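# Assemble the two printed soap dispenser parts

## Task

Join the two 3D-printed parts so they match the completed soap dispenser displayed on the stand, and work quickly. The robot must not tip over or finish leaning, and nothing may be knocked over or moved out of the work area.

## Robot and tools

ROBOT. A Dexmate Vega in a physics simulation: a base on three wheels (two steering, driven front wheels and a passive rear caster), a torso of three links (thigh, shank, chest) that folds in a Z, a panning and tilting head carrying head_camera, and two arms of seven joints, each ending in a two-finger gripper with a camera on the back of the hand (left_wrist_camera, right_wrist_camera). It starts in the torso posture stand (hip 0.469, knee 1.617, waist 1.048). Other presets (hip, knee, waist): stand_high 0.78, 1.57, 0.44; lean_20 0.52, 1.05, 0.18; lean_45 0.52, 1.05, -0.26; low_lean_45 0, 0, -0.79. The chest leans forward by knee - hip - waist.

FRAMES. All positions are in metres in the base frame: origin on the floor below the point the base spins about, x forward, y left, z up. left_hand and right_hand are points between the fingers, 0.033 m back from the closed tips; the fingers point along the hand's z, close along its y, and the back (with the camera) faces -x. The odometry frame is the base frame as it stood at the start; base_odometry counts wheel turns only, so slip shows as travel.

move. One call runs one action and returns the state, plus images from the cameras listed in "cameras" ("head_camera", "left_wrist_camera", "right_wrist_camera" or "all"; [] for none; an empty call with no action returns all). An action is "base" and/or "joints" with optional "speeds" and "min_time_s", or "target" on its own or with "min_time_s". Everything in one action starts at once.
- base: an object holding exactly one key, each a relative offset from where the base now stands: translate_m (metres, forward positive, -2 to 2), strafe_m (metres, left positive, -2 to 2), or rotate_rad (radians, counter-clockwise from above positive, -3.2 to 3.2). The front wheels steer first (about 0.5 s, up to 1.1 s).
- joints: an object of absolute joint angles in radians, keyed by name, any subset. Ranges: torso_hip_rad 0 to 1.57, torso_knee_rad 0 to 3.141, torso_waist_rad -1.57 to 1.57 (positive tips chest back); left_shoulder_pitch_rad -3.041 to 3.041 (positive lowers the arm; on the right arm negative lowers it); left_shoulder_yaw_rad -0.423 to 1.523 (right: -1.523 to 0.423); upper_arm_roll and forearm_roll -3.041 to 3.041; elbow -3.041 to 0.214 (0 straight, negative bends up); left_wrist_pitch_rad -1.366 to 1.366 (positive tips hand down; right: negative tips down); left_wrist_yaw_rad -1.348 to 1.087 (right: -1.087 to 1.348; positive turns left); gripper 0 (shut) to 0.785 (open); head_pan_rad -2.792 to 2.792; head_tilt_rad -1.483 to 1.483; head_camera_tilt_rad -1.483 to 1.378 (positive looks down). Arm-joint keys use the left_/right_ prefix. Folded arm values, in key order shoulder_pitch, shoulder_yaw, upper_arm_roll, elbow, forearm_roll, wrist_pitch, wrist_yaw: left 1, 0.5, -0.6, -2.5, 0, -0.9, 0; right -1, -0.5, 0.6, -2.5, 0, 0.9, 0.
- target: an absolute pose for one hand: side ("left"/"right"), x, y, z (m, base frame, -3 to 3), pitch_deg (-30 to 95; 90 fingers down, 0 level), heading_deg (0 fingers forward, positive counter-clockwise), optional roll_deg (default 0, jaw line level; positive turns the hand clockwise viewed from behind), optional line_only (true: only a straight-line move is accepted). The robot must be still. Moves are straight up to 45 cm when possible, else an arc that may swing the elbow wide. It is checked against the robot only, not the scene.
- speeds: caps for this action: translate_m and strafe_m 0.04 to 0.3 m/s, rotate_rad 0.1 to 0.6 rad/s.
- min_time_s: 0.1 to 8 s, the shortest duration for arm and head motions.
Unknown keys make the call invalid; out-of-range values are refused. After a refusal, or a stop that blocks the request, the remaining move, wait and finished_scene calls of that reply are skipped.

RESULTS. "move" reads done or the worst status. base_status, joint_status, left_hand_status, right_hand_status: done; reached (within 10 mm and 2 degrees); short (with the error; after "short (part of ...)" resend the same target); refused (with the reason); off_target (stopped away from target, may keep pushing); contact_stop / contact_stop_at_<key> (arm pushed near full torque ~0.6 s; the whole group drops its targets); time_out; not_followed ("joint command not followed" or "pose unreachable": a safety check withheld the arm); limit_stop_at_motor_heat; unfinished. on_its_own lists uncommanded motion. turned_by_wheels and turned_by_imu give rotation since the last result in rad; an imu turn above 0.03 rad during a straight or sideways drive means the base probably hit something. base_tilt gives forward/right lean in degrees. Joint torques include arm weight. MOTOR HOT appears at 65 °C; at 80 °C the arm stops 30 to 60 s. A torque fault (load limits e.g. 22.5 N m at the wrist and forearm joints) halts that arm for 10 s.

OTHER TOOLS. wait: seconds 0 to 10, returns state (cameras as in move). zoom_image: camera name and region [x0, y0, x1, y1] in pixels of that camera's newest image, at most 504 by 504. read_manual: section "licences". finished_scene: ends the scene irreversibly; the parts must stay assembled without the robot.

GRIPPER. Finger gap at the hand point is about 0.24 x angle - 0.002 m (tips 0.3 x, wrist end 0.18 x). The reported angle does not tell whether something is held; squeezing happens only when the command is below the fitting angle. Held objects sink about 0.02 m.

AVOID. Tipping the robot (nothing prevents it; it cannot get up). Arms hitting or pressing on each other, including a gripper closing on the other hand's fingers. Unfolding arms into a table or the base; fold arms before going to low_lean_45. Driving into furniture, since the base does not stop on contact. Dropping parts, releasing moving parts, slamming or shoving things. Holding a stretched or pushing arm for long, which heats motors, and moving an arm away after any stop before thinking.

Each tool is called after ">>>" by a JSON object that holds its "name" and its "arguments".

## Session

>>> {"name": "move", "arguments": {}}

Scene clock: 0.00 s.
Joint torques (N m): no reading
base_odometry: x=+0.000 y=+0.000 heading=+0.000
turned_by_wheels: +0.000
turned_by_imu: +0.000
base_tilt: forward=-0.8 right=-0.1
base_status: not commanded
joint_positions: torso_hip_rad=+0.469 torso_knee_rad=+1.617 torso_waist_rad=+1.048 left_shoulder_pitch_rad=+2.192 left_shoulder_yaw_rad=+0.009 left_upper_arm_roll_rad=-0.012 left_elbow_rad=-1.091 left_forearm_roll_rad=-0.012 left_wrist_pitch_rad=-0.516 left_wrist_yaw_rad=+0.008 left_gripper_rad=+0.005 right_shoulder_pitch_rad=-2.197 right_shoulder_yaw_rad=+0.011 right_upper_arm_roll_rad=+0.001 right_elbow_rad=-1.083 right_forearm_roll_rad=-0.020 right_wrist_pitch_rad=+0.490 right_wrist_yaw_rad=+0.014 right_gripper_rad=+0.005 head_pan_rad=+0.000 head_tilt_rad=+0.000 head_camera_tilt_rad=+0.000
joint_status: not commanded
chest: x=-0.0111 y=+0.0000 z=+1.4155 quat_wxyz=(+0.999, +0.000, +0.050, +0.000) (m; base frame)
left_hand: x=+0.1814 y=+0.2456 z=+0.6288 quat_wxyz=(+0.429, -0.006, +0.903, +0.011) pitch_deg=+39.2 heading_deg=+1.9 roll_deg=+1.1 back=up (m; base frame)
right_hand: x=+0.1664 y=-0.2174 z=+0.6174 quat_wxyz=(+0.411, -0.008, +0.912, +0.009) pitch_deg=+41.5 heading_deg=+1.7 roll_deg=+0.7 back=up (m; base frame)
pictures: head_camera, left_wrist_camera, right_wrist_camera

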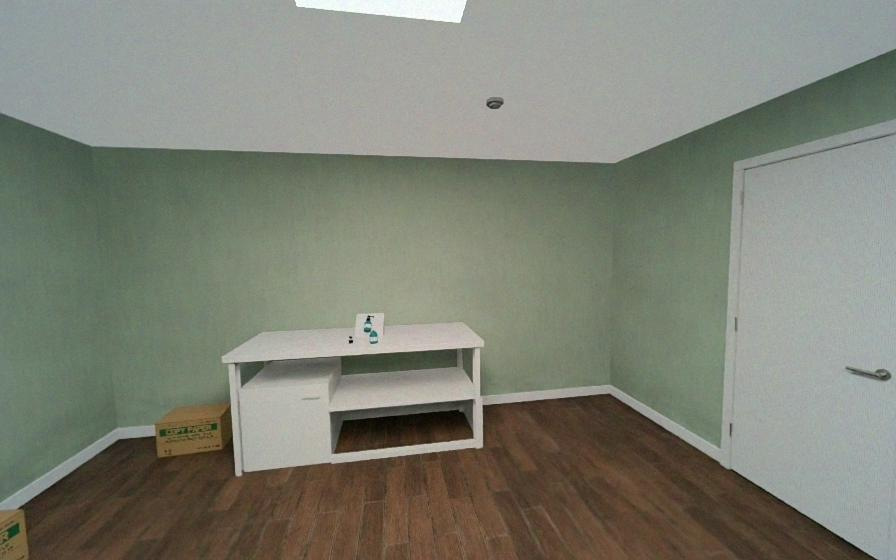

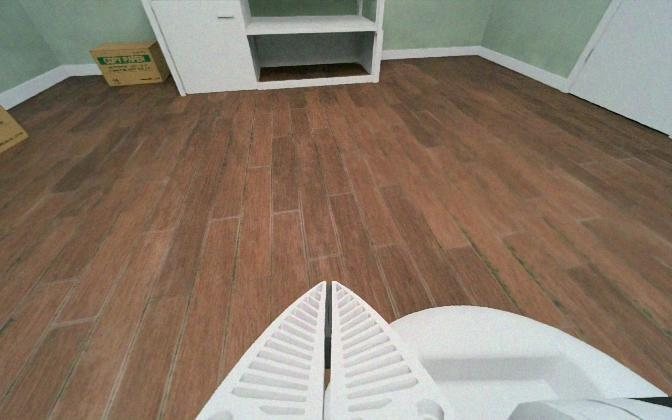

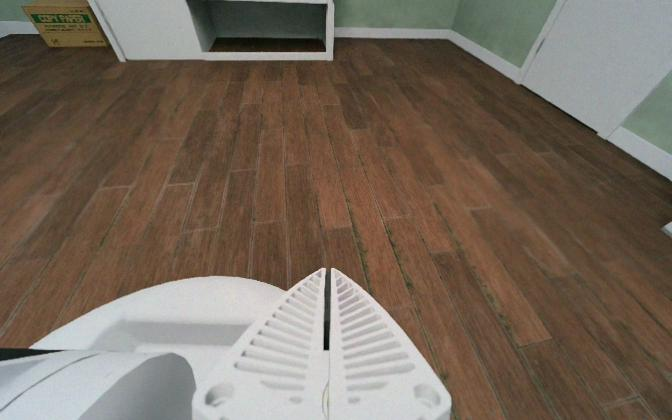

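>>> {"name": "zoom_image", "arguments": {"camera": "head_camera", "region": [320, 300, 420, 360]}}

Scaled by 5.040 from the camera's 896x560 image, which has a finer 960x600 frame.

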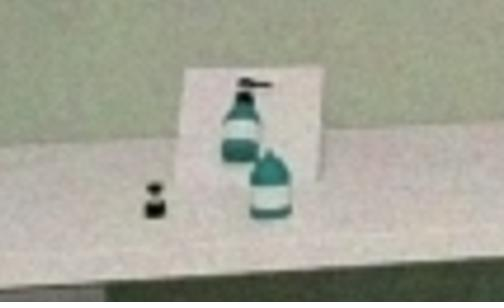

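>>> {"name": "move", "arguments": {"base": {"rotate_rad":0.3}, "joints": {"head_camera_tilt_rad":0.6}}}

>>> {"name": "move", "arguments": {"base": {"translate_m":1.55}}}

>>> {"name": "move", "arguments": {"base": {"rotate_rad":-0.11}, "joints": {"left_gripper_rad":0.5,"right_gripper_rad":0.5}, "cameras": ["head_camera"]}}

>>> {"name": "zoom_image", "arguments": {"camera": "head_camera", "region": [340, 150, 560, 350]}}

Scene clock: 15.80 s.
Joint torques (N m): left_arm=[3.91 1.36 -0.99 -4.69 0.01 -2.22 0.17] | right_arm=[-8.04 -1.45 0.31 -2.16 -0.12 2.7 0.21]
move: done
base_odometry: x=+0.001 y=+0.000 heading=+0.300
turned_by_wheels: +0.300
turned_by_imu: +0.291
base_tilt: forward=-0.8 right=-0.2
base_status: done
joint_positions: torso_hip_rad=+0.469 torso_knee_rad=+1.617 torso_waist_rad=+1.048 left_shoulder_pitch_rad=+2.192 left_shoulder_yaw_rad=+0.009 left_upper_arm_roll_rad=-0.012 left_elbow_rad=-1.091 left_forearm_roll_rad=-0.012 left_wrist_pitch_rad=-0.516 left_wrist_yaw_rad=+0.008 left_gripper_rad=+0.005 right_shoulder_pitch_rad=-2.197 right_shoulder_yaw_rad=+0.011 right_upper_arm_roll_rad=+0.001 right_elbow_rad=-1.083 right_forearm_roll_rad=-0.020 right_wrist_pitch_rad=+0.490 right_wrist_yaw_rad=+0.014 right_gripper_rad=+0.005 head_pan_rad=+0.000 head_tilt_rad=+0.000 head_camera_tilt_rad=+0.600
joint_status: all done
chest: x=-0.0111 y=+0.0000 z=+1.4155 quat_wxyz=(+0.999, +0.000, +0.050, +0.000) (m; base frame)
left_hand: x=+0.1814 y=+0.2456 z=+0.6288 quat_wxyz=(+0.429, -0.006, +0.903, +0.011) pitch_deg=+39.2 heading_deg=+1.9 roll_deg=+1.1 back=up (m; base frame)
right_hand: x=+0.1664 y=-0.2174 z=+0.6174 quat_wxyz=(+0.411, -0.008, +0.912, +0.009) pitch_deg=+41.5 heading_deg=+1.7 roll_deg=+0.7 back=up (m; base frame)
pictures: none

Scene clock: 22.80 s.
Joint torques (N m): left_arm=[3.81 1.12 0.34 -4.55 -0.11 -2.54 0.1] | right_arm=[-6.27 1.24 -1.63 -4.61 -0.03 3.15 -0.14]
move: done
base_odometry: x=+1.483 y=+0.453 heading=+0.300
turned_by_wheels: +0.001
turned_by_imu: -0.001
base_tilt: forward=-0.8 right=-0.1
base_status: done
joint_positions: torso_hip_rad=+0.469 torso_knee_rad=+1.617 torso_waist_rad=+1.048 left_shoulder_pitch_rad=+2.192 left_shoulder_yaw_rad=+0.009 left_upper_arm_roll_rad=-0.012 left_elbow_rad=-1.091 left_forearm_roll_rad=-0.012 left_wrist_pitch_rad=-0.516 left_wrist_yaw_rad=+0.008 left_gripper_rad=+0.005 right_shoulder_pitch_rad=-2.197 right_shoulder_yaw_rad=+0.011 right_upper_arm_roll_rad=+0.001 right_elbow_rad=-1.083 right_forearm_roll_rad=-0.020 right_wrist_pitch_rad=+0.490 right_wrist_yaw_rad=+0.014 right_gripper_rad=+0.005 head_pan_rad=+0.000 head_tilt_rad=+0.000 head_camera_tilt_rad=+0.600
joint_status: not commanded
chest: x=-0.0111 y=+0.0000 z=+1.4155 quat_wxyz=(+0.999, +0.000, +0.050, +0.000) (m; base frame)
left_hand: x=+0.1814 y=+0.2456 z=+0.6288 quat_wxyz=(+0.429, -0.006, +0.903, +0.011) pitch_deg=+39.2 heading_deg=+1.9 roll_deg=+1.1 back=up (m; base frame)
right_hand: x=+0.1664 y=-0.2174 z=+0.6174 quat_wxyz=(+0.411, -0.008, +0.912, +0.009) pitch_deg=+41.5 heading_deg=+1.7 roll_deg=+0.7 back=up (m; base frame)
pictures: none

Scene clock: 24.50 s.
Joint torques (N m): left_arm=[2.83 2.02 0.17 -3.83 -0.25 -1.98 0.13] | right_arm=[-4.33 -0.09 0.86 -4.14 0.07 0.76 -0.09]
move: done
base_odometry: x=+1.483 y=+0.453 heading=+0.191
turned_by_wheels: -0.110
turned_by_imu: -0.104
base_tilt: forward=-0.7 right=-0.1
base_status: done
joint_positions: torso_hip_rad=+0.469 torso_knee_rad=+1.617 torso_waist_rad=+1.048 left_shoulder_pitch_rad=+2.192 left_shoulder_yaw_rad=+0.009 left_upper_arm_roll_rad=-0.012 left_elbow_rad=-1.091 left_forearm_roll_rad=-0.012 left_wrist_pitch_rad=-0.516 left_wrist_yaw_rad=+0.008 left_gripper_rad=+0.500 right_shoulder_pitch_rad=-2.197 right_shoulder_yaw_rad=+0.011 right_upper_arm_roll_rad=+0.001 right_elbow_rad=-1.083 right_forearm_roll_rad=-0.020 right_wrist_pitch_rad=+0.490 right_wrist_yaw_rad=+0.014 right_gripper_rad=+0.500 head_pan_rad=+0.000 head_tilt_rad=+0.000 head_camera_tilt_rad=+0.600
joint_status: all done
chest: x=-0.0111 y=+0.0000 z=+1.4155 quat_wxyz=(+0.999, +0.000, +0.050, +0.000) (m; base frame)
left_hand: x=+0.1814 y=+0.2456 z=+0.6288 quat_wxyz=(+0.429, -0.006, +0.903, +0.011) pitch_deg=+39.2 heading_deg=+1.9 roll_deg=+1.1 back=up (m; base frame)
right_hand: x=+0.1664 y=-0.2174 z=+0.6174 quat_wxyz=(+0.411, -0.008, +0.912, +0.009) pitch_deg=+41.5 heading_deg=+1.7 roll_deg=+0.7 back=up (m; base frame)
pictures: head_camera
camera_calibration:
head_camera: T_world_to_cam=[[-0.00154213, -0.999508, -0.0313223, 0.0604202], [-0.623284, 0.0254546, -0.781581, 1.1665], [0.781994, 0.0183174, -0.623016, 0.946545], [0, 0, 0, 1]] pos_world=[-0.0130389, 0.0133595, 1.50332]

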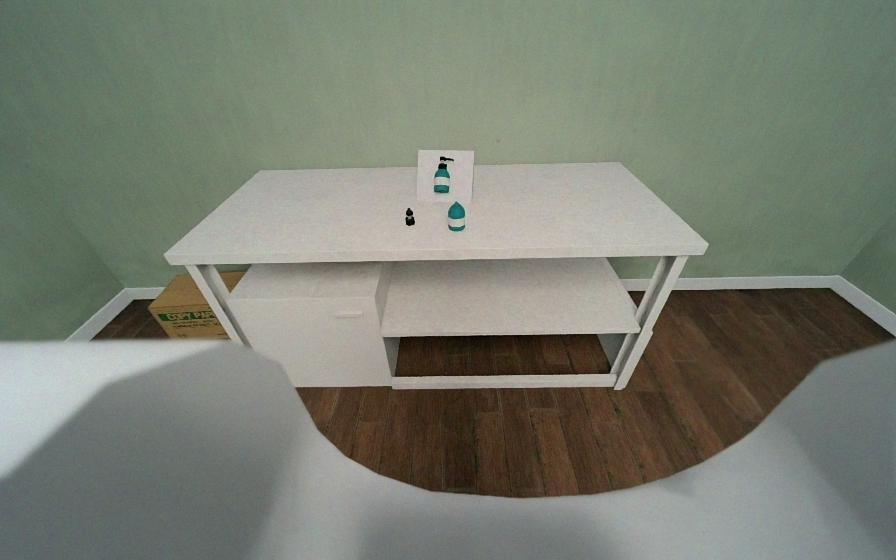

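Scaled by 2.291 from the camera's 896x560 image, which has a finer 960x600 frame.

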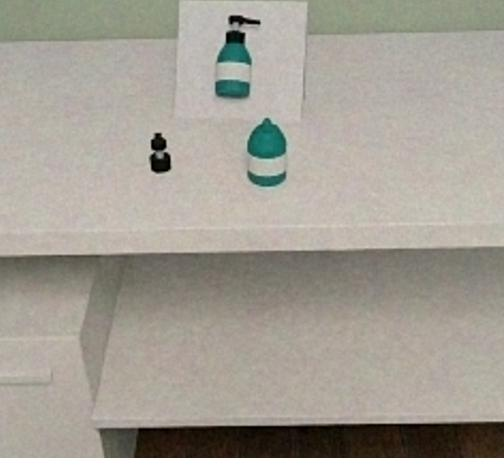

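>>> {"name": "move", "arguments": {"target": {"side":"left","x":0.35,"y":0.25,"z":1.08,"pitch_deg":45,"heading_deg":0}}}

>>> {"name": "move", "arguments": {"target": {"side":"right","x":0.35,"y":-0.25,"z":1.08,"pitch_deg":30,"heading_deg":0}}}

>>> {"name": "move", "arguments": {"base": {"translate_m":0.49}, "joints": {"head_camera_tilt_rad":0.85}, "cameras": ["all"]}}

>>> {"name": "zoom_image", "arguments": {"camera": "head_camera", "region": [320, 120, 580, 380]}}

Scene clock: 33.00 s.
Joint torques (N m): left_arm=[3.45 0.59 -0.08 -4.5 0 -2.24 0.23] | right_arm=[-6.83 -1.79 -0.79 -3.84 0.03 2.58 0.01]
move: refused
base_odometry: x=+1.483 y=+0.453 heading=+0.191
turned_by_wheels: +0.000
turned_by_imu: +0.000
base_tilt: forward=-0.9 right=-0.2
base_status: not commanded
joint_positions: torso_hip_rad=+0.469 torso_knee_rad=+1.617 torso_waist_rad=+1.048 left_shoulder_pitch_rad=+2.192 left_shoulder_yaw_rad=+0.009 left_upper_arm_roll_rad=-0.012 left_elbow_rad=-1.091 left_forearm_roll_rad=-0.012 left_wrist_pitch_rad=-0.516 left_wrist_yaw_rad=+0.008 left_gripper_rad=+0.500 right_shoulder_pitch_rad=-2.197 right_shoulder_yaw_rad=+0.011 right_upper_arm_roll_rad=+0.001 right_elbow_rad=-1.083 right_forearm_roll_rad=-0.020 right_wrist_pitch_rad=+0.490 right_wrist_yaw_rad=+0.014 right_gripper_rad=+0.500 head_pan_rad=+0.000 head_tilt_rad=+0.000 head_camera_tilt_rad=+0.600
joint_status: not commanded
chest: x=-0.0111 y=+0.0000 z=+1.4155 quat_wxyz=(+0.999, +0.000, +0.050, +0.000) (m; base frame)
left_hand: x=+0.1814 y=+0.2456 z=+0.6288 quat_wxyz=(+0.429, -0.006, +0.903, +0.011) pitch_deg=+39.2 heading_deg=+1.9 roll_deg=+1.1 back=up (m; base frame)
left_hand_status: refused: the arm stands too near the robot already: the left finger within 1.1 cm of the torso (limit 2.0). Nothing moved. Move it clear with "joints".
right_hand: x=+0.1664 y=-0.2174 z=+0.6174 quat_wxyz=(+0.411, -0.008, +0.912, +0.009) pitch_deg=+41.5 heading_deg=+1.7 roll_deg=+0.7 back=up (m; base frame)
pictures: none

not run: a stop came earlier in this reply.

not run: a stop came earlier in this reply.

Scaled by 1.938 from the camera's 896x560 image, which has a finer 960x600 frame.
This view is cut from an older image: the scene may have changed since it was taken.

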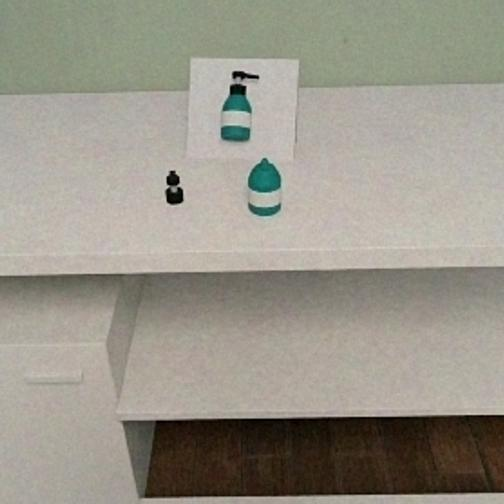

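Raise elbows and spread first.

>>> {"name": "move", "arguments": {"joints": {"left_shoulder_yaw_rad":0.25,"right_shoulder_yaw_rad":-0.25,"left_elbow_rad":-1.7,"right_elbow_rad":-1.7,"left_gripper_rad":0.3,"right_gripper_rad":0.3}}}

>>> {"name": "move", "arguments": {"target": {"side":"left","x":0.35,"y":0.25,"z":1.08,"pitch_deg":45,"heading_deg":0}}}

>>> {"name": "move", "arguments": {"target": {"side":"right","x":0.35,"y":-0.25,"z":1.08,"pitch_deg":30,"heading_deg":0}}}

>>> {"name": "move", "arguments": {"base": {"translate_m":0.49}, "joints": {"head_camera_tilt_rad":0.85}, "cameras": ["all"]}}

>>> {"name": "zoom_image", "arguments": {"camera": "head_camera", "region": [320, 120, 580, 380]}}

Scene clock: 42.23 s.
Joint torques (N m): left_arm=[0.73 4.74 -2.13 -9.11 -0.09 -2.4 0.3] | right_arm=[-2.82 -1.88 0.87 -11.12 0.41 1.27 -0.17]
move: done
base_odometry: x=+1.483 y=+0.453 heading=+0.191
turned_by_wheels: +0.000
turned_by_imu: -0.001
base_tilt: forward=-0.8 right=-0.2
base_status: not commanded
joint_positions: torso_hip_rad=+0.469 torso_knee_rad=+1.617 torso_waist_rad=+1.048 left_shoulder_pitch_rad=+2.192 left_shoulder_yaw_rad=+0.248 left_upper_arm_roll_rad=-0.012 left_elbow_rad=-1.695 left_forearm_roll_rad=-0.012 left_wrist_pitch_rad=-0.516 left_wrist_yaw_rad=+0.008 left_gripper_rad=+0.300 right_shoulder_pitch_rad=-2.197 right_shoulder_yaw_rad=-0.248 right_upper_arm_roll_rad=+0.001 right_elbow_rad=-1.694 right_forearm_roll_rad=-0.020 right_wrist_pitch_rad=+0.490 right_wrist_yaw_rad=+0.014 right_gripper_rad=+0.300 head_pan_rad=+0.000 head_tilt_rad=+0.000 head_camera_tilt_rad=+0.600
joint_status: all done
chest: x=-0.0111 y=+0.0000 z=+1.4155 quat_wxyz=(+0.999, +0.000, +0.050, +0.000) (m; base frame)
left_hand: x=+0.4096 y=+0.2550 z=+0.9237 quat_wxyz=(+0.674, +0.114, +0.730, +0.020) pitch_deg=+5.2 heading_deg=-7.1 roll_deg=+10.6 back=up (m; base frame)
right_hand: x=+0.4026 y=-0.2381 z=+0.9075 quat_wxyz=(+0.659, -0.137, +0.739, -0.012) pitch_deg=+7.5 heading_deg=+9.4 roll_deg=-11.5 back=up (m; base frame)
pictures: none

Scene clock: 53.63 s.
Joint torques (N m): left_arm=[-2.69 -7.28 3.64 -3.22 -0.65 0.59 0.35] | right_arm=[-3.06 -7.84 2.12 -11.3 -0.1 2.15 -0.47]
move: short
base_odometry: x=+1.483 y=+0.453 heading=+0.191
turned_by_wheels: +0.000
turned_by_imu: -0.001
base_tilt: forward=-0.7 right=-0.4
base_status: not commanded
joint_positions: torso_hip_rad=+0.469 torso_knee_rad=+1.617 torso_waist_rad=+1.048 left_shoulder_pitch_rad=-0.869 left_shoulder_yaw_rad=+1.061 left_upper_arm_roll_rad=-1.710 left_elbow_rad=-2.558 left_forearm_roll_rad=-1.221 left_wrist_pitch_rad=-0.264 left_wrist_yaw_rad=+0.792 left_gripper_rad=+0.300 right_shoulder_pitch_rad=-2.197 right_shoulder_yaw_rad=-0.250 right_upper_arm_roll_rad=+0.001 right_elbow_rad=-1.700 right_forearm_roll_rad=-0.020 right_wrist_pitch_rad=+0.490 right_wrist_yaw_rad=+0.014 right_gripper_rad=+0.300 head_pan_rad=+0.000 head_tilt_rad=+0.000 head_camera_tilt_rad=+0.600
joint_status: not commanded
chest: x=-0.0111 y=+0.0000 z=+1.4155 quat_wxyz=(+0.999, +0.000, +0.050, +0.000) (m; base frame)
left_hand: x=-0.1776 y=+0.4372 z=+0.9490 quat_wxyz=(+0.123, -0.129, -0.980, -0.083) pitch_deg=+72.9 heading_deg=+138.6 roll_deg=-26.4 back=down (m; base frame)
left_hand_status: short (part of a checked arc of 12.7 s [the straight line was blocked; over the whole arc the hand travels 3.20 m to end 0.17 m from its start, up to 0.97 m off the straight line; left_shoulder_pitch_rad turns most, 3.94 rad; on the way or at its end the hand turns up to 180 deg from its attitude at the start], the rest not played, planned for 9.9 s): 575 mm and 61.7 deg off.
right_hand: x=+0.4037 y=-0.2376 z=+0.9104 quat_wxyz=(+0.661, -0.138, +0.738, -0.012) pitch_deg=+7.2 heading_deg=+9.6 roll_deg=-11.6 back=up (m; base frame)
pictures: none

Scene clock: 65.03 s.
Joint torques (N m): left_arm=[-2.34 -3.76 3.42 -3.18 -0.68 0.59 0.85] | right_arm=[-0.06 7.72 -8.39 -0.74 0.54 1.58 1]
move: short
base_odometry: x=+1.483 y=+0.453 heading=+0.191
turned_by_wheels: +0.000
turned_by_imu: -0.001
base_tilt: forward=-0.8 right=-0.2
base_status: not commanded
joint_positions: torso_hip_rad=+0.469 torso_knee_rad=+1.617 torso_waist_rad=+1.048 left_shoulder_pitch_rad=-0.874 left_shoulder_yaw_rad=+1.063 left_upper_arm_roll_rad=-1.713 left_elbow_rad=-2.559 left_forearm_roll_rad=-1.223 left_wrist_pitch_rad=-0.263 left_wrist_yaw_rad=+0.793 left_gripper_rad=+0.300 right_shoulder_pitch_rad=+0.863 right_shoulder_yaw_rad=-1.142 right_upper_arm_roll_rad=+1.177 right_elbow_rad=-2.399 right_forearm_roll_rad=-1.586 right_wrist_pitch_rad=-0.128 right_wrist_yaw_rad=+0.807 right_gripper_rad=+0.300 head_pan_rad=+0.000 head_tilt_rad=+0.000 head_camera_tilt_rad=+0.600
joint_status: not commanded
chest: x=-0.0111 y=+0.0000 z=+1.4155 quat_wxyz=(+0.999, +0.000, +0.050, +0.000) (m; base frame)
left_hand: x=-0.1745 y=+0.4362 z=+0.9477 quat_wxyz=(+0.120, -0.128, -0.981, -0.083) pitch_deg=+73.2 heading_deg=+138.0 roll_deg=-27.1 back=down (m; base frame)
right_hand: x=-0.5021 y=-0.5251 z=+1.2328 quat_wxyz=(+0.220, +0.836, +0.014, -0.503) pitch_deg=+23.4 heading_deg=-155.5 roll_deg=+22.6 back=up (m; base frame)
right_hand_status: short (part of a checked arc of 13.5 s [the straight line was blocked; over the whole arc the hand travels 3.73 m to end 0.18 m from its start, up to 1.08 m off the straight line; right_shoulder_pitch_rad turns most, 4.19 rad; on the way or at its end the hand turns up to 180 deg from its attitude at the start], the rest not played, planned for 9.9 s): 908 mm and 123.7 deg off.
pictures: none

Scene clock: 68.60 s.
Joint torques (N m): left_arm=[-1.51 -5.37 3.49 -3.19 -0.25 0.26 0.34] | right_arm=[1.12 4.71 -8.21 1.14 1.08 1.12 0.36]
move: done
base_odometry: x=+1.964 y=+0.543 heading=+0.190
turned_by_wheels: -0.001
turned_by_imu: -0.001
base_tilt: forward=-0.6 right=-0.1
base_status: done
joint_positions: torso_hip_rad=+0.469 torso_knee_rad=+1.617 torso_waist_rad=+1.048 left_shoulder_pitch_rad=-0.874 left_shoulder_yaw_rad=+1.063 left_upper_arm_roll_rad=-1.713 left_elbow_rad=-2.559 left_forearm_roll_rad=-1.223 left_wrist_pitch_rad=-0.263 left_wrist_yaw_rad=+0.793 left_gripper_rad=+0.300 right_shoulder_pitch_rad=+0.868 right_shoulder_yaw_rad=-1.144 right_upper_arm_roll_rad=+1.179 right_elbow_rad=-2.400 right_forearm_roll_rad=-1.588 right_wrist_pitch_rad=-0.129 right_wrist_yaw_rad=+0.808 right_gripper_rad=+0.300 head_pan_rad=+0.000 head_tilt_rad=+0.000 head_camera_tilt_rad=+0.850
joint_status: all done
chest: x=-0.0112 y=+0.0000 z=+1.4155 quat_wxyz=(+0.999, +0.000, +0.050, +0.000) (m; base frame)
left_hand: x=-0.1745 y=+0.4361 z=+0.9476 quat_wxyz=(+0.120, -0.128, -0.981, -0.083) pitch_deg=+73.2 heading_deg=+138.0 roll_deg=-27.1 back=down (m; base frame)
right_hand: x=-0.5005 y=-0.5243 z=+1.2283 quat_wxyz=(+0.218, +0.838, +0.014, -0.500) pitch_deg=+23.9 heading_deg=-155.4 roll_deg=+22.6 back=up (m; base frame)
pictures: head_camera, left_wrist_camera, right_wrist_camera
camera_calibration:
head_camera: T_world_to_cam=[[-0.00924115, -0.999508, -0.0299688, 0.0578115], [-0.797226, 0.0254553, -0.603144, 0.888295], [0.60361, 0.0183182, -0.797069, 1.19071], [0, 0, 0, 1]] pos_world=[-0.0100203, 0.0133595, 1.48658]
left_wrist_camera: T_world_to_cam=[[-0.272831, -0.958836, -0.0787226, 0.437001], [-0.923089, 0.237847, 0.302218, -0.480278], [-0.271054, 0.155122, -0.949983, 0.93045], [0, 0, 0, 1]] pos_world=[-0.0719096, 0.388911, 1.06346]
right_wrist_camera: T_world_to_cam=[[-0.233142, 0.926177, -0.296378, 0.724706], [0.559657, -0.12145, -0.819777, 1.28494], [-0.795254, -0.356995, -0.490026, 0.158438], [0, 0, 0, 1]] pos_world=[-0.424167, -0.458588, 1.34579]

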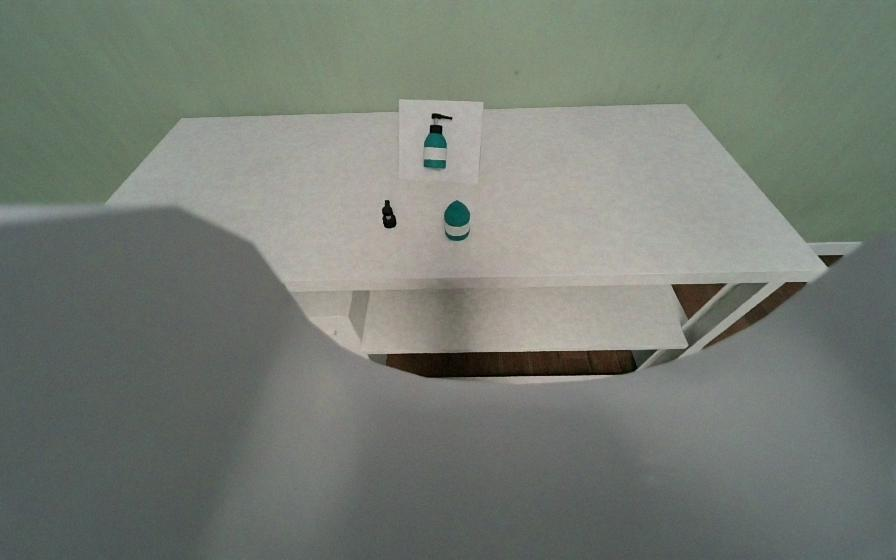

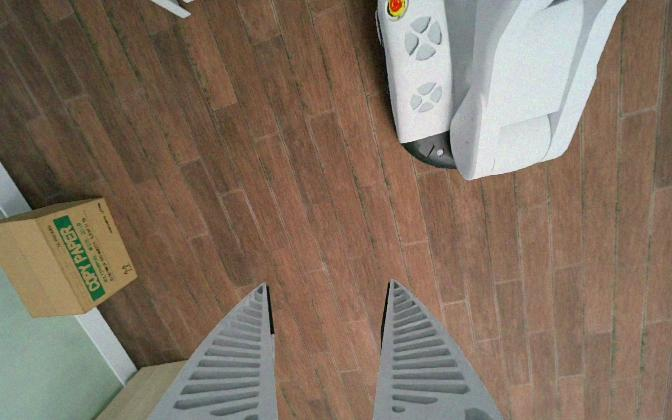

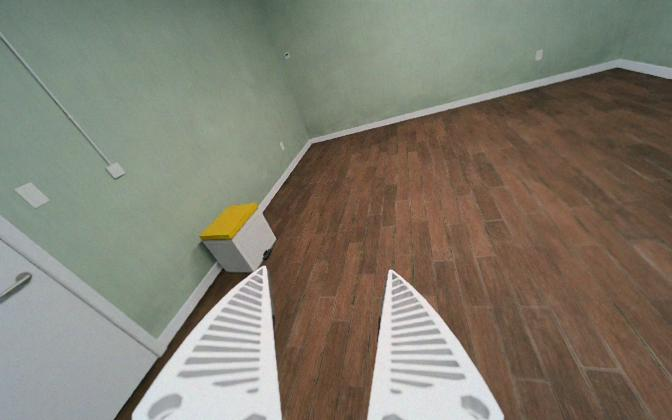

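Scaled by 1.938 from the camera's 896x560 image, which has a finer 960x600 frame.

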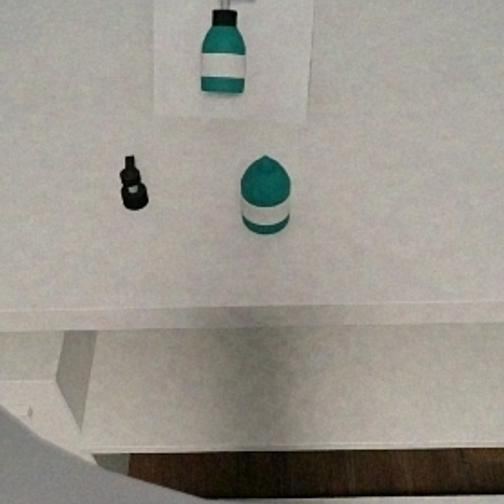

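>>> {"name": "move", "arguments": {"base": {"translate_m":-0.45}}}

>>> {"name": "move", "arguments": {"target": {"side":"left","x":0.4,"y":0.25,"z":1.08,"pitch_deg":45,"heading_deg":0}}}

>>> {"name": "move", "arguments": {"target": {"side":"right","x":0.4,"y":-0.25,"z":1.08,"pitch_deg":30,"heading_deg":0}, "cameras": ["head_camera"]}}

Scene clock: 77.00 s.
Joint torques (N m): left_arm=[-2.04 -5.41 3.81 -3.03 -0.33 0.53 0.53] | right_arm=[1.06 8.12 -6.84 0.39 1.1 2.6 0.99]
move: done
base_odometry: x=+1.522 y=+0.460 heading=+0.189
turned_by_wheels: -0.001
turned_by_imu: -0.001
base_tilt: forward=-0.7 right=+0.0
base_status: done
joint_positions: torso_hip_rad=+0.469 torso_knee_rad=+1.617 torso_waist_rad=+1.048 left_shoulder_pitch_rad=-0.874 left_shoulder_yaw_rad=+1.063 left_upper_arm_roll_rad=-1.713 left_elbow_rad=-2.559 left_forearm_roll_rad=-1.223 left_wrist_pitch_rad=-0.263 left_wrist_yaw_rad=+0.793 left_gripper_rad=+0.300 right_shoulder_pitch_rad=+0.868 right_shoulder_yaw_rad=-1.144 right_upper_arm_roll_rad=+1.179 right_elbow_rad=-2.400 right_forearm_roll_rad=-1.588 right_wrist_pitch_rad=-0.129 right_wrist_yaw_rad=+0.808 right_gripper_rad=+0.300 head_pan_rad=+0.000 head_tilt_rad=+0.000 head_camera_tilt_rad=+0.850
joint_status: not commanded
chest: x=-0.0113 y=+0.0000 z=+1.4155 quat_wxyz=(+0.999, +0.000, +0.050, +0.000) (m; base frame)
left_hand: x=-0.1745 y=+0.4361 z=+0.9476 quat_wxyz=(+0.120, -0.128, -0.981, -0.083) pitch_deg=+73.2 heading_deg=+138.0 roll_deg=-27.1 back=down (m; base frame)
right_hand: x=-0.5006 y=-0.5243 z=+1.2283 quat_wxyz=(+0.218, +0.838, +0.014, -0.500) pitch_deg=+23.9 heading_deg=-155.4 roll_deg=+22.6 back=up (m; base frame)
pictures: none

Scene clock: 81.33 s.
Joint torques (N m): left_arm=[-8.1 -6.25 -9.34 -5.41 0.54 -1.2 0.46] | right_arm=[3.08 6.19 -8.98 -1.85 0.67 0.47 0.79]
move: done
base_odometry: x=+1.522 y=+0.460 heading=+0.189
turned_by_wheels: +0.000
turned_by_imu: +0.000
base_tilt: forward=-0.7 right=-0.1
base_status: not commanded
joint_positions: torso_hip_rad=+0.469 torso_knee_rad=+1.617 torso_waist_rad=+1.048 left_shoulder_pitch_rad=-1.678 left_shoulder_yaw_rad=+1.406 left_upper_arm_roll_rad=-2.433 left_elbow_rad=-2.681 left_forearm_roll_rad=-1.708 left_wrist_pitch_rad=-0.058 left_wrist_yaw_rad=+0.994 left_gripper_rad=+0.300 right_shoulder_pitch_rad=+0.868 right_shoulder_yaw_rad=-1.144 right_upper_arm_roll_rad=+1.179 right_elbow_rad=-2.400 right_forearm_roll_rad=-1.588 right_wrist_pitch_rad=-0.129 right_wrist_yaw_rad=+0.808 right_gripper_rad=+0.300 head_pan_rad=+0.000 head_tilt_rad=+0.000 head_camera_tilt_rad=+0.850
joint_status: not commanded
chest: x=-0.0113 y=+0.0000 z=+1.4155 quat_wxyz=(+0.999, +0.000, +0.050, +0.000) (m; base frame)
left_hand: x=+0.3974 y=+0.2512 z=+1.0766 quat_wxyz=(-0.380, +0.000, -0.925, -0.001) pitch_deg=+45.4 heading_deg=+0.1 roll_deg=+0.2 back=up (m; base frame)
left_hand_status: reached (checked arc [a long move; over the whole arc the hand travels 0.67 m to end 0.62 m from its start, up to 0.11 m off the straight line; left_shoulder_pitch_rad turns most, 0.81 rad; on the way or at its end the hand turns up to 61 deg from its attitude at the start], planned for 2.9 s): 4 mm and 0.4 deg off.
right_hand: x=-0.5006 y=-0.5243 z=+1.2283 quat_wxyz=(+0.218, +0.838, +0.014, -0.500) pitch_deg=+23.9 heading_deg=-155.4 roll_deg=+22.6 back=up (m; base frame)
pictures: none

Scene clock: 86.50 s.
Joint torques (N m): left_arm=[-7.94 -5.03 -10.35 -3.51 0.27 -1.12 0.4] | right_arm=[8.82 4.72 7.9 -7.35 -1.76 -0.69 0.12]
move: done
base_odometry: x=+1.522 y=+0.460 heading=+0.189
turned_by_wheels: +0.000
turned_by_imu: -0.001
base_tilt: forward=-0.7 right=-0.2
base_status: not commanded
joint_positions: torso_hip_rad=+0.469 torso_knee_rad=+1.617 torso_waist_rad=+1.048 left_shoulder_pitch_rad=-1.683 left_shoulder_yaw_rad=+1.408 left_upper_arm_roll_rad=-2.438 left_elbow_rad=-2.681 left_forearm_roll_rad=-1.711 left_wrist_pitch_rad=-0.057 left_wrist_yaw_rad=+0.996 left_gripper_rad=+0.300 right_shoulder_pitch_rad=+1.451 right_shoulder_yaw_rad=-1.497 right_upper_arm_roll_rad=+2.247 right_elbow_rad=-2.608 right_forearm_roll_rad=-2.052 right_wrist_pitch_rad=-0.343 right_wrist_yaw_rad=+1.080 right_gripper_rad=+0.300 head_pan_rad=+0.000 head_tilt_rad=+0.000 head_camera_tilt_rad=+0.850
joint_status: not commanded
chest: x=-0.0113 y=+0.0000 z=+1.4155 quat_wxyz=(+0.999, +0.000, +0.050, +0.000) (m; base frame)
left_hand: x=+0.3998 y=+0.2502 z=+1.0798 quat_wxyz=(-0.382, +0.000, -0.924, +0.000) pitch_deg=+45.0 heading_deg=+0.0 roll_deg=+0.0 back=up (m; base frame)
right_hand: x=+0.3967 y=-0.2511 z=+1.0756 quat_wxyz=(+0.001, +0.869, +0.001, +0.495) pitch_deg=+30.6 heading_deg=-0.1 roll_deg=-0.2 back=down (m; base frame)
right_hand_status: reached (checked arc [a long move; over the whole arc the hand travels 1.15 m to end 0.95 m from its start, up to 0.27 m off the straight line; right_upper_arm_roll_rad turns most, 1.07 rad; on the way or at its end the hand turns up to 123 deg from its attitude at the start], planned for 3.7 s): 6 mm and 0.6 deg off.
pictures: head_camera
camera_calibration:
head_camera: T_world_to_cam=[[-0.00923873, -0.999508, -0.0299679, 0.0578092], [-0.797178, 0.0254543, -0.603207, 0.888311], [0.603674, 0.0183168, -0.797021, 1.1907], [0, 0, 0, 1]] pos_world=[-0.0101206, 0.0133595, 1.48658]

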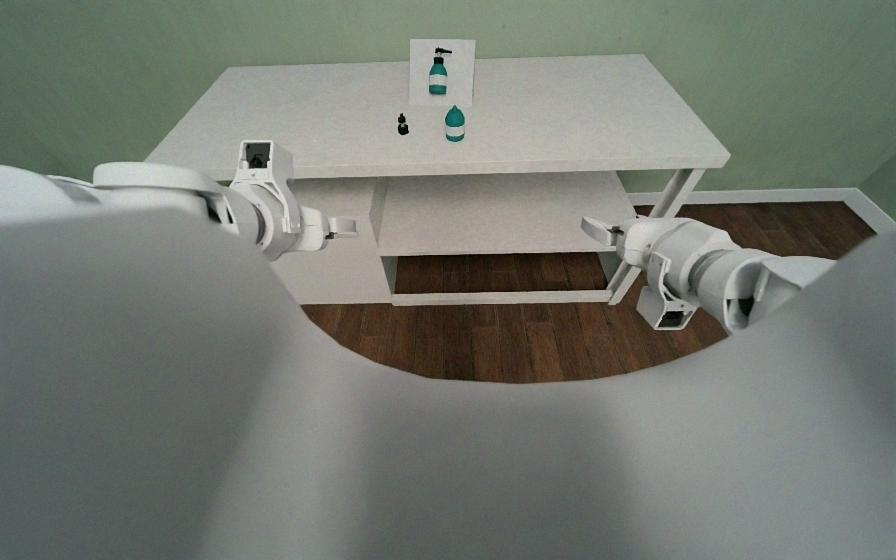

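>>> {"name": "move", "arguments": {"base": {"translate_m":0.48}, "cameras": ["all"]}}

>>> {"name": "zoom_image", "arguments": {"camera": "head_camera", "region": [340, 90, 540, 290]}}

>>> {"name": "zoom_image", "arguments": {"camera": "left_wrist_camera", "region": [200, 0, 600, 300]}}

Scene clock: 94.87 s.
Joint torques (N m): left_arm=[-6.76 -5.67 -10.58 -3.42 0.37 -1.61 0.45] | right_arm=[9.41 6.06 10.87 -7.98 -0.78 -2.29 0.02]
move: done
base_odometry: x=+1.994 y=+0.549 heading=+0.189
turned_by_wheels: -0.001
turned_by_imu: -0.001
base_tilt: forward=-0.8 right=+0.0
base_status: done
joint_positions: torso_hip_rad=+0.469 torso_knee_rad=+1.617 torso_waist_rad=+1.048 left_shoulder_pitch_rad=-1.683 left_shoulder_yaw_rad=+1.408 left_upper_arm_roll_rad=-2.438 left_elbow_rad=-2.681 left_forearm_roll_rad=-1.711 left_wrist_pitch_rad=-0.057 left_wrist_yaw_rad=+0.996 left_gripper_rad=+0.300 right_shoulder_pitch_rad=+1.454 right_shoulder_yaw_rad=-1.499 right_upper_arm_roll_rad=+2.252 right_elbow_rad=-2.609 right_forearm_roll_rad=-2.054 right_wrist_pitch_rad=-0.344 right_wrist_yaw_rad=+1.081 right_gripper_rad=+0.300 head_pan_rad=+0.000 head_tilt_rad=+0.000 head_camera_tilt_rad=+0.850
joint_status: not commanded
chest: x=-0.0110 y=+0.0000 z=+1.4155 quat_wxyz=(+0.999, +0.000, +0.050, +0.000) (m; base frame)
left_hand: x=+0.3999 y=+0.2501 z=+1.0796 quat_wxyz=(-0.382, +0.000, -0.924, +0.000) pitch_deg=+45.0 heading_deg=+0.0 roll_deg=+0.0 back=up (m; base frame)
right_hand: x=+0.3999 y=-0.2502 z=+1.0794 quat_wxyz=(+0.000, +0.866, +0.000, +0.499) pitch_deg=+30.1 heading_deg=+0.0 roll_deg=+0.0 back=down (m; base frame)
pictures: head_camera, left_wrist_camera, right_wrist_camera
camera_calibration:
head_camera: T_world_to_cam=[[-0.00924526, -0.999508, -0.0299669, 0.0578105], [-0.797311, 0.0254549, -0.603032, 0.888288], [0.603498, 0.0183178, -0.797154, 1.19072], [0, 0, 0, 1]] pos_world=[-0.00981979, 0.0133595, 1.48658]
left_wrist_camera: T_world_to_cam=[[-0.0455062, -0.998606, 0.0267361, 0.230868], [-0.738904, 0.0156363, -0.67363, 1.08981], [0.672273, -0.0504097, -0.738585, 0.686313], [0, 0, 0, 1]] pos_world=[0.354383, 0.248102, 1.23486]
right_wrist_camera: T_world_to_cam=[[-0.0566038, 0.998163, -0.0216008, 0.287421], [0.423415, 0.0435933, 0.904886, -1.0737], [0.904166, 0.0420739, -0.425105, 0.249544], [0, 0, 0, 1]] pos_world=[0.245261, -0.250586, 1.08387]

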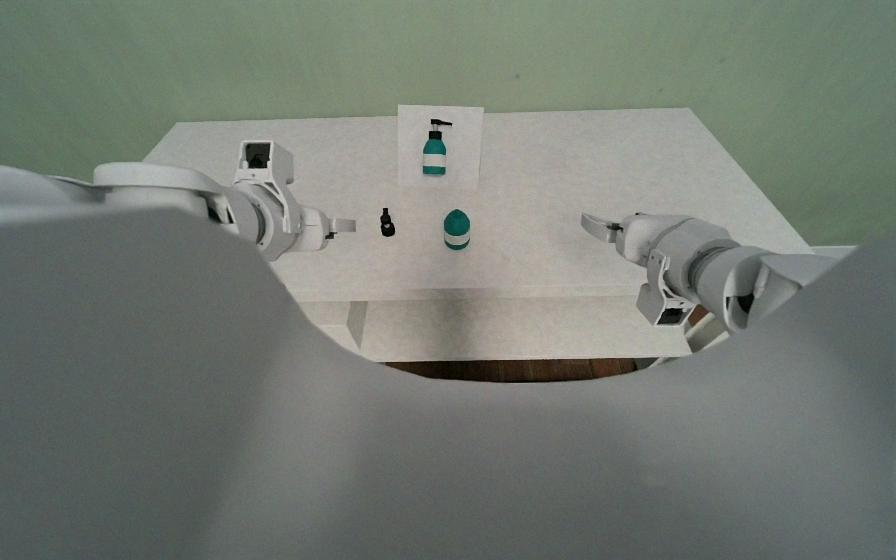

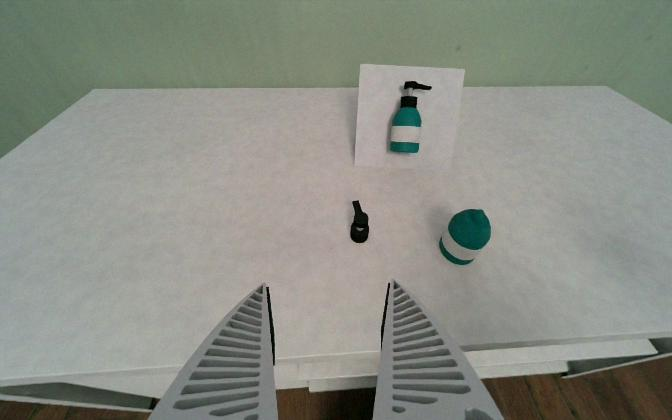

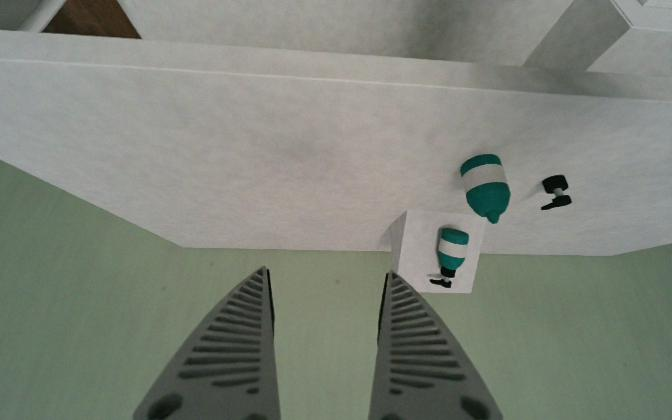

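Scaled by 2.520 from the camera's 896x560 image, which has a finer 960x600 frame.

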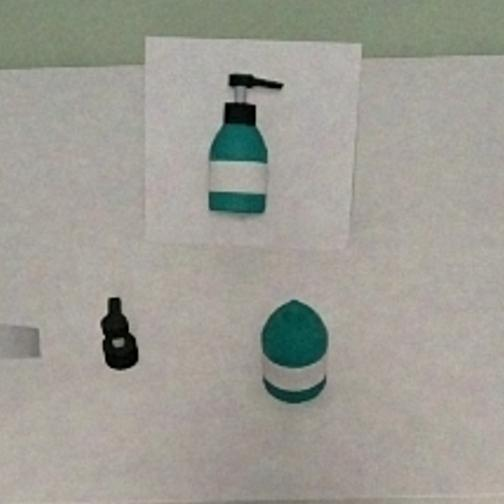

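Scaled by 1.260 from the camera's 672x420 image, which has a finer 960x600 frame.

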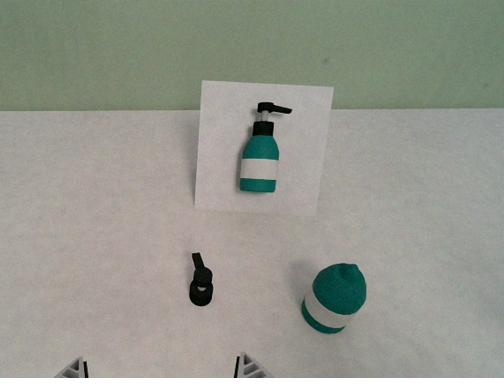

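>>> {"name": "move", "arguments": {"target": {"side":"left","x":0.48,"y":0.19,"z":0.98,"pitch_deg":35,"heading_deg":0}, "cameras": ["all"]}}

>>> {"name": "zoom_image", "arguments": {"camera": "left_wrist_camera", "region": [220, 100, 620, 400]}}

Scene clock: 117.80 s.
Joint torques (N m): left_arm=[-5.61 3.06 -7.79 -5.49 1.22 -2.2 0.42] | right_arm=[10.37 5.91 10.78 -10.2 -1.5 -0.64 -0.17]
move: short
base_odometry: x=+1.994 y=+0.549 heading=+0.189
turned_by_wheels: +0.000
turned_by_imu: -0.001
base_tilt: forward=-0.7 right=-0.1
base_status: not commanded
joint_positions: torso_hip_rad=+0.469 torso_knee_rad=+1.617 torso_waist_rad=+1.048 left_shoulder_pitch_rad=+1.378 left_shoulder_yaw_rad=+1.133 left_upper_arm_roll_rad=+0.563 left_elbow_rad=-2.434 left_forearm_roll_rad=-1.318 left_wrist_pitch_rad=+0.245 left_wrist_yaw_rad=+1.084 left_gripper_rad=+0.300 right_shoulder_pitch_rad=+1.454 right_shoulder_yaw_rad=-1.499 right_upper_arm_roll_rad=+2.252 right_elbow_rad=-2.609 right_forearm_roll_rad=-2.054 right_wrist_pitch_rad=-0.344 right_wrist_yaw_rad=+1.081 right_gripper_rad=+0.300 head_pan_rad=+0.000 head_tilt_rad=+0.000 head_camera_tilt_rad=+0.850
joint_status: not commanded
chest: x=-0.0110 y=+0.0000 z=+1.4155 quat_wxyz=(+0.999, +0.000, +0.050, +0.000) (m; base frame)
left_hand: x=+0.5547 y=+0.2109 z=+1.0912 quat_wxyz=(+0.550, -0.022, +0.835, +0.003) pitch_deg=+23.3 heading_deg=+1.8 roll_deg=-1.2 back=up (m; base frame)
left_hand_status: short (part of a checked arc of 10.3 s [no straight line was possible; over the whole arc the hand travels 3.59 m to end 0.14 m from its start, up to 1.08 m off the straight line; left_shoulder_pitch_rad turns most, 3.17 rad; on the way or at its end the hand turns up to 180 deg from its attitude at the start], the rest not played, planned for 9.9 s): 136 mm and 12.0 deg off.
right_hand: x=+0.3999 y=-0.2502 z=+1.0794 quat_wxyz=(+0.000, +0.866, +0.000, +0.499) pitch_deg=+30.1 heading_deg=+0.0 roll_deg=+0.0 back=down (m; base frame)
pictures: head_camera, left_wrist_camera, right_wrist_camera
camera_calibration:
head_camera: T_world_to_cam=[[-0.00924526, -0.999508, -0.0299669, 0.0578105], [-0.797311, 0.0254549, -0.603032, 0.888288], [0.603498, 0.0183178, -0.797154, 1.19072], [0, 0, 0, 1]] pos_world=[-0.00981979, 0.0133595, 1.48658]
left_wrist_camera: T_world_to_cam=[[-0.0126605, -0.999568, 0.0265343, 0.180703], [-0.436583, -0.0183476, -0.899477, 1.29855], [0.899575, -0.0229722, -0.436162, 0.126945], [0, 0, 0, 1]] pos_world=[0.455019, 0.207366, 1.21859]
right_wrist_camera: T_world_to_cam=[[-0.0566038, 0.998163, -0.0216008, 0.287421], [0.423415, 0.0435933, 0.904886, -1.0737], [0.904166, 0.0420739, -0.425105, 0.249544], [0, 0, 0, 1]] pos_world=[0.245261, -0.250586, 1.08387]

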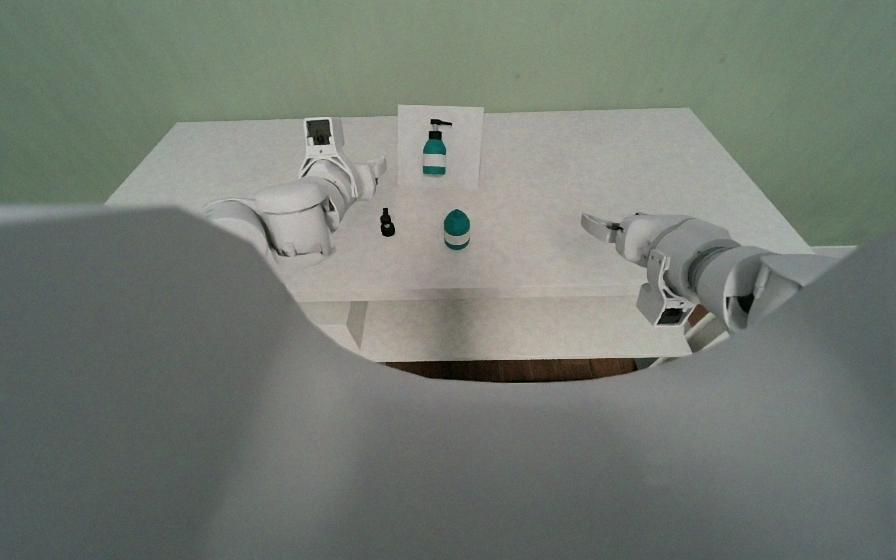

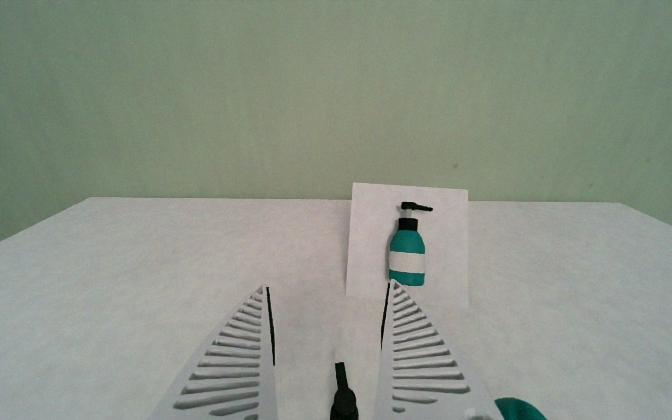

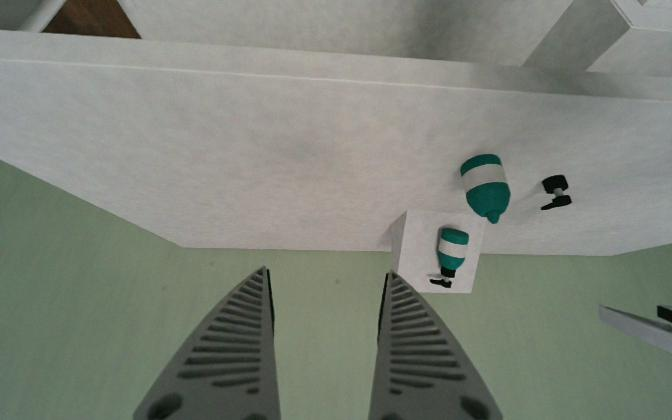

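Scaled by 1.260 from the camera's 672x420 image, which has a finer 960x600 frame.

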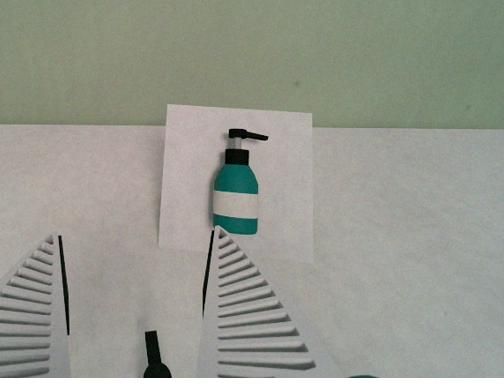

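>>> {"name": "move", "arguments": {"target": {"side":"left","x":0.46,"y":0.19,"z":1.01,"pitch_deg":40,"heading_deg":0}, "cameras": ["left_wrist_camera"]}}

>>> {"name": "zoom_image", "arguments": {"camera": "left_wrist_camera", "region": [220, 100, 620, 400]}}

Scene clock: 125.13 s.
Joint torques (N m): left_arm=[-1.32 1.05 -6.94 -9.51 0.17 -1.33 0.1] | right_arm=[9.76 5.21 9.1 -9.2 -0.68 -2.27 -0.08]
move: done
base_odometry: x=+1.994 y=+0.549 heading=+0.189
turned_by_wheels: +0.000
turned_by_imu: -0.001
base_tilt: forward=-0.6 right=-0.2
base_status: not commanded
joint_positions: torso_hip_rad=+0.469 torso_knee_rad=+1.617 torso_waist_rad=+1.048 left_shoulder_pitch_rad=+1.745 left_shoulder_yaw_rad=+0.517 left_upper_arm_roll_rad=+0.097 left_elbow_rad=-2.534 left_forearm_roll_rad=-1.264 left_wrist_pitch_rad=+1.033 left_wrist_yaw_rad=+1.087 left_gripper_rad=+0.300 right_shoulder_pitch_rad=+1.454 right_shoulder_yaw_rad=-1.499 right_upper_arm_roll_rad=+2.252 right_elbow_rad=-2.609 right_forearm_roll_rad=-2.054 right_wrist_pitch_rad=-0.344 right_wrist_yaw_rad=+1.081 right_gripper_rad=+0.300 head_pan_rad=+0.000 head_tilt_rad=+0.000 head_camera_tilt_rad=+0.850
joint_status: not commanded
chest: x=-0.0110 y=+0.0000 z=+1.4155 quat_wxyz=(+0.999, +0.000, +0.050, +0.000) (m; base frame)
left_hand: x=+0.4606 y=+0.1897 z=+1.0104 quat_wxyz=(+0.423, +0.000, +0.906, +0.000) pitch_deg=+39.9 heading_deg=+0.0 roll_deg=+0.0 back=up (m; base frame)
left_hand_status: reached (straight line, planned for 2.8 s): 1 mm and 0.1 deg off.
right_hand: x=+0.3999 y=-0.2502 z=+1.0794 quat_wxyz=(+0.000, +0.866, +0.000, +0.499) pitch_deg=+30.1 heading_deg=+0.0 roll_deg=+0.0 back=down (m; base frame)
pictures: left_wrist_camera
camera_calibration:
left_wrist_camera: T_world_to_cam=[[-0.0484536, -0.998559, 0.0230821, 0.180284], [-0.675547, 0.0157404, -0.737149, 1.1239], [0.735724, -0.0513106, -0.675336, 0.498343], [0, 0, 0, 1]] pos_world=[0.401339, 0.187904, 1.16087]

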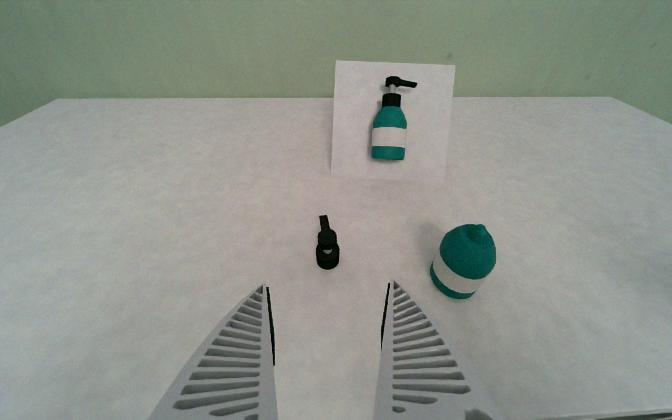

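Scaled by 1.260 from the camera's 672x420 image, which has a finer 960x600 frame.

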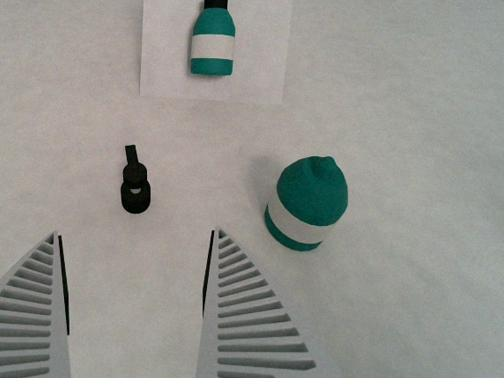

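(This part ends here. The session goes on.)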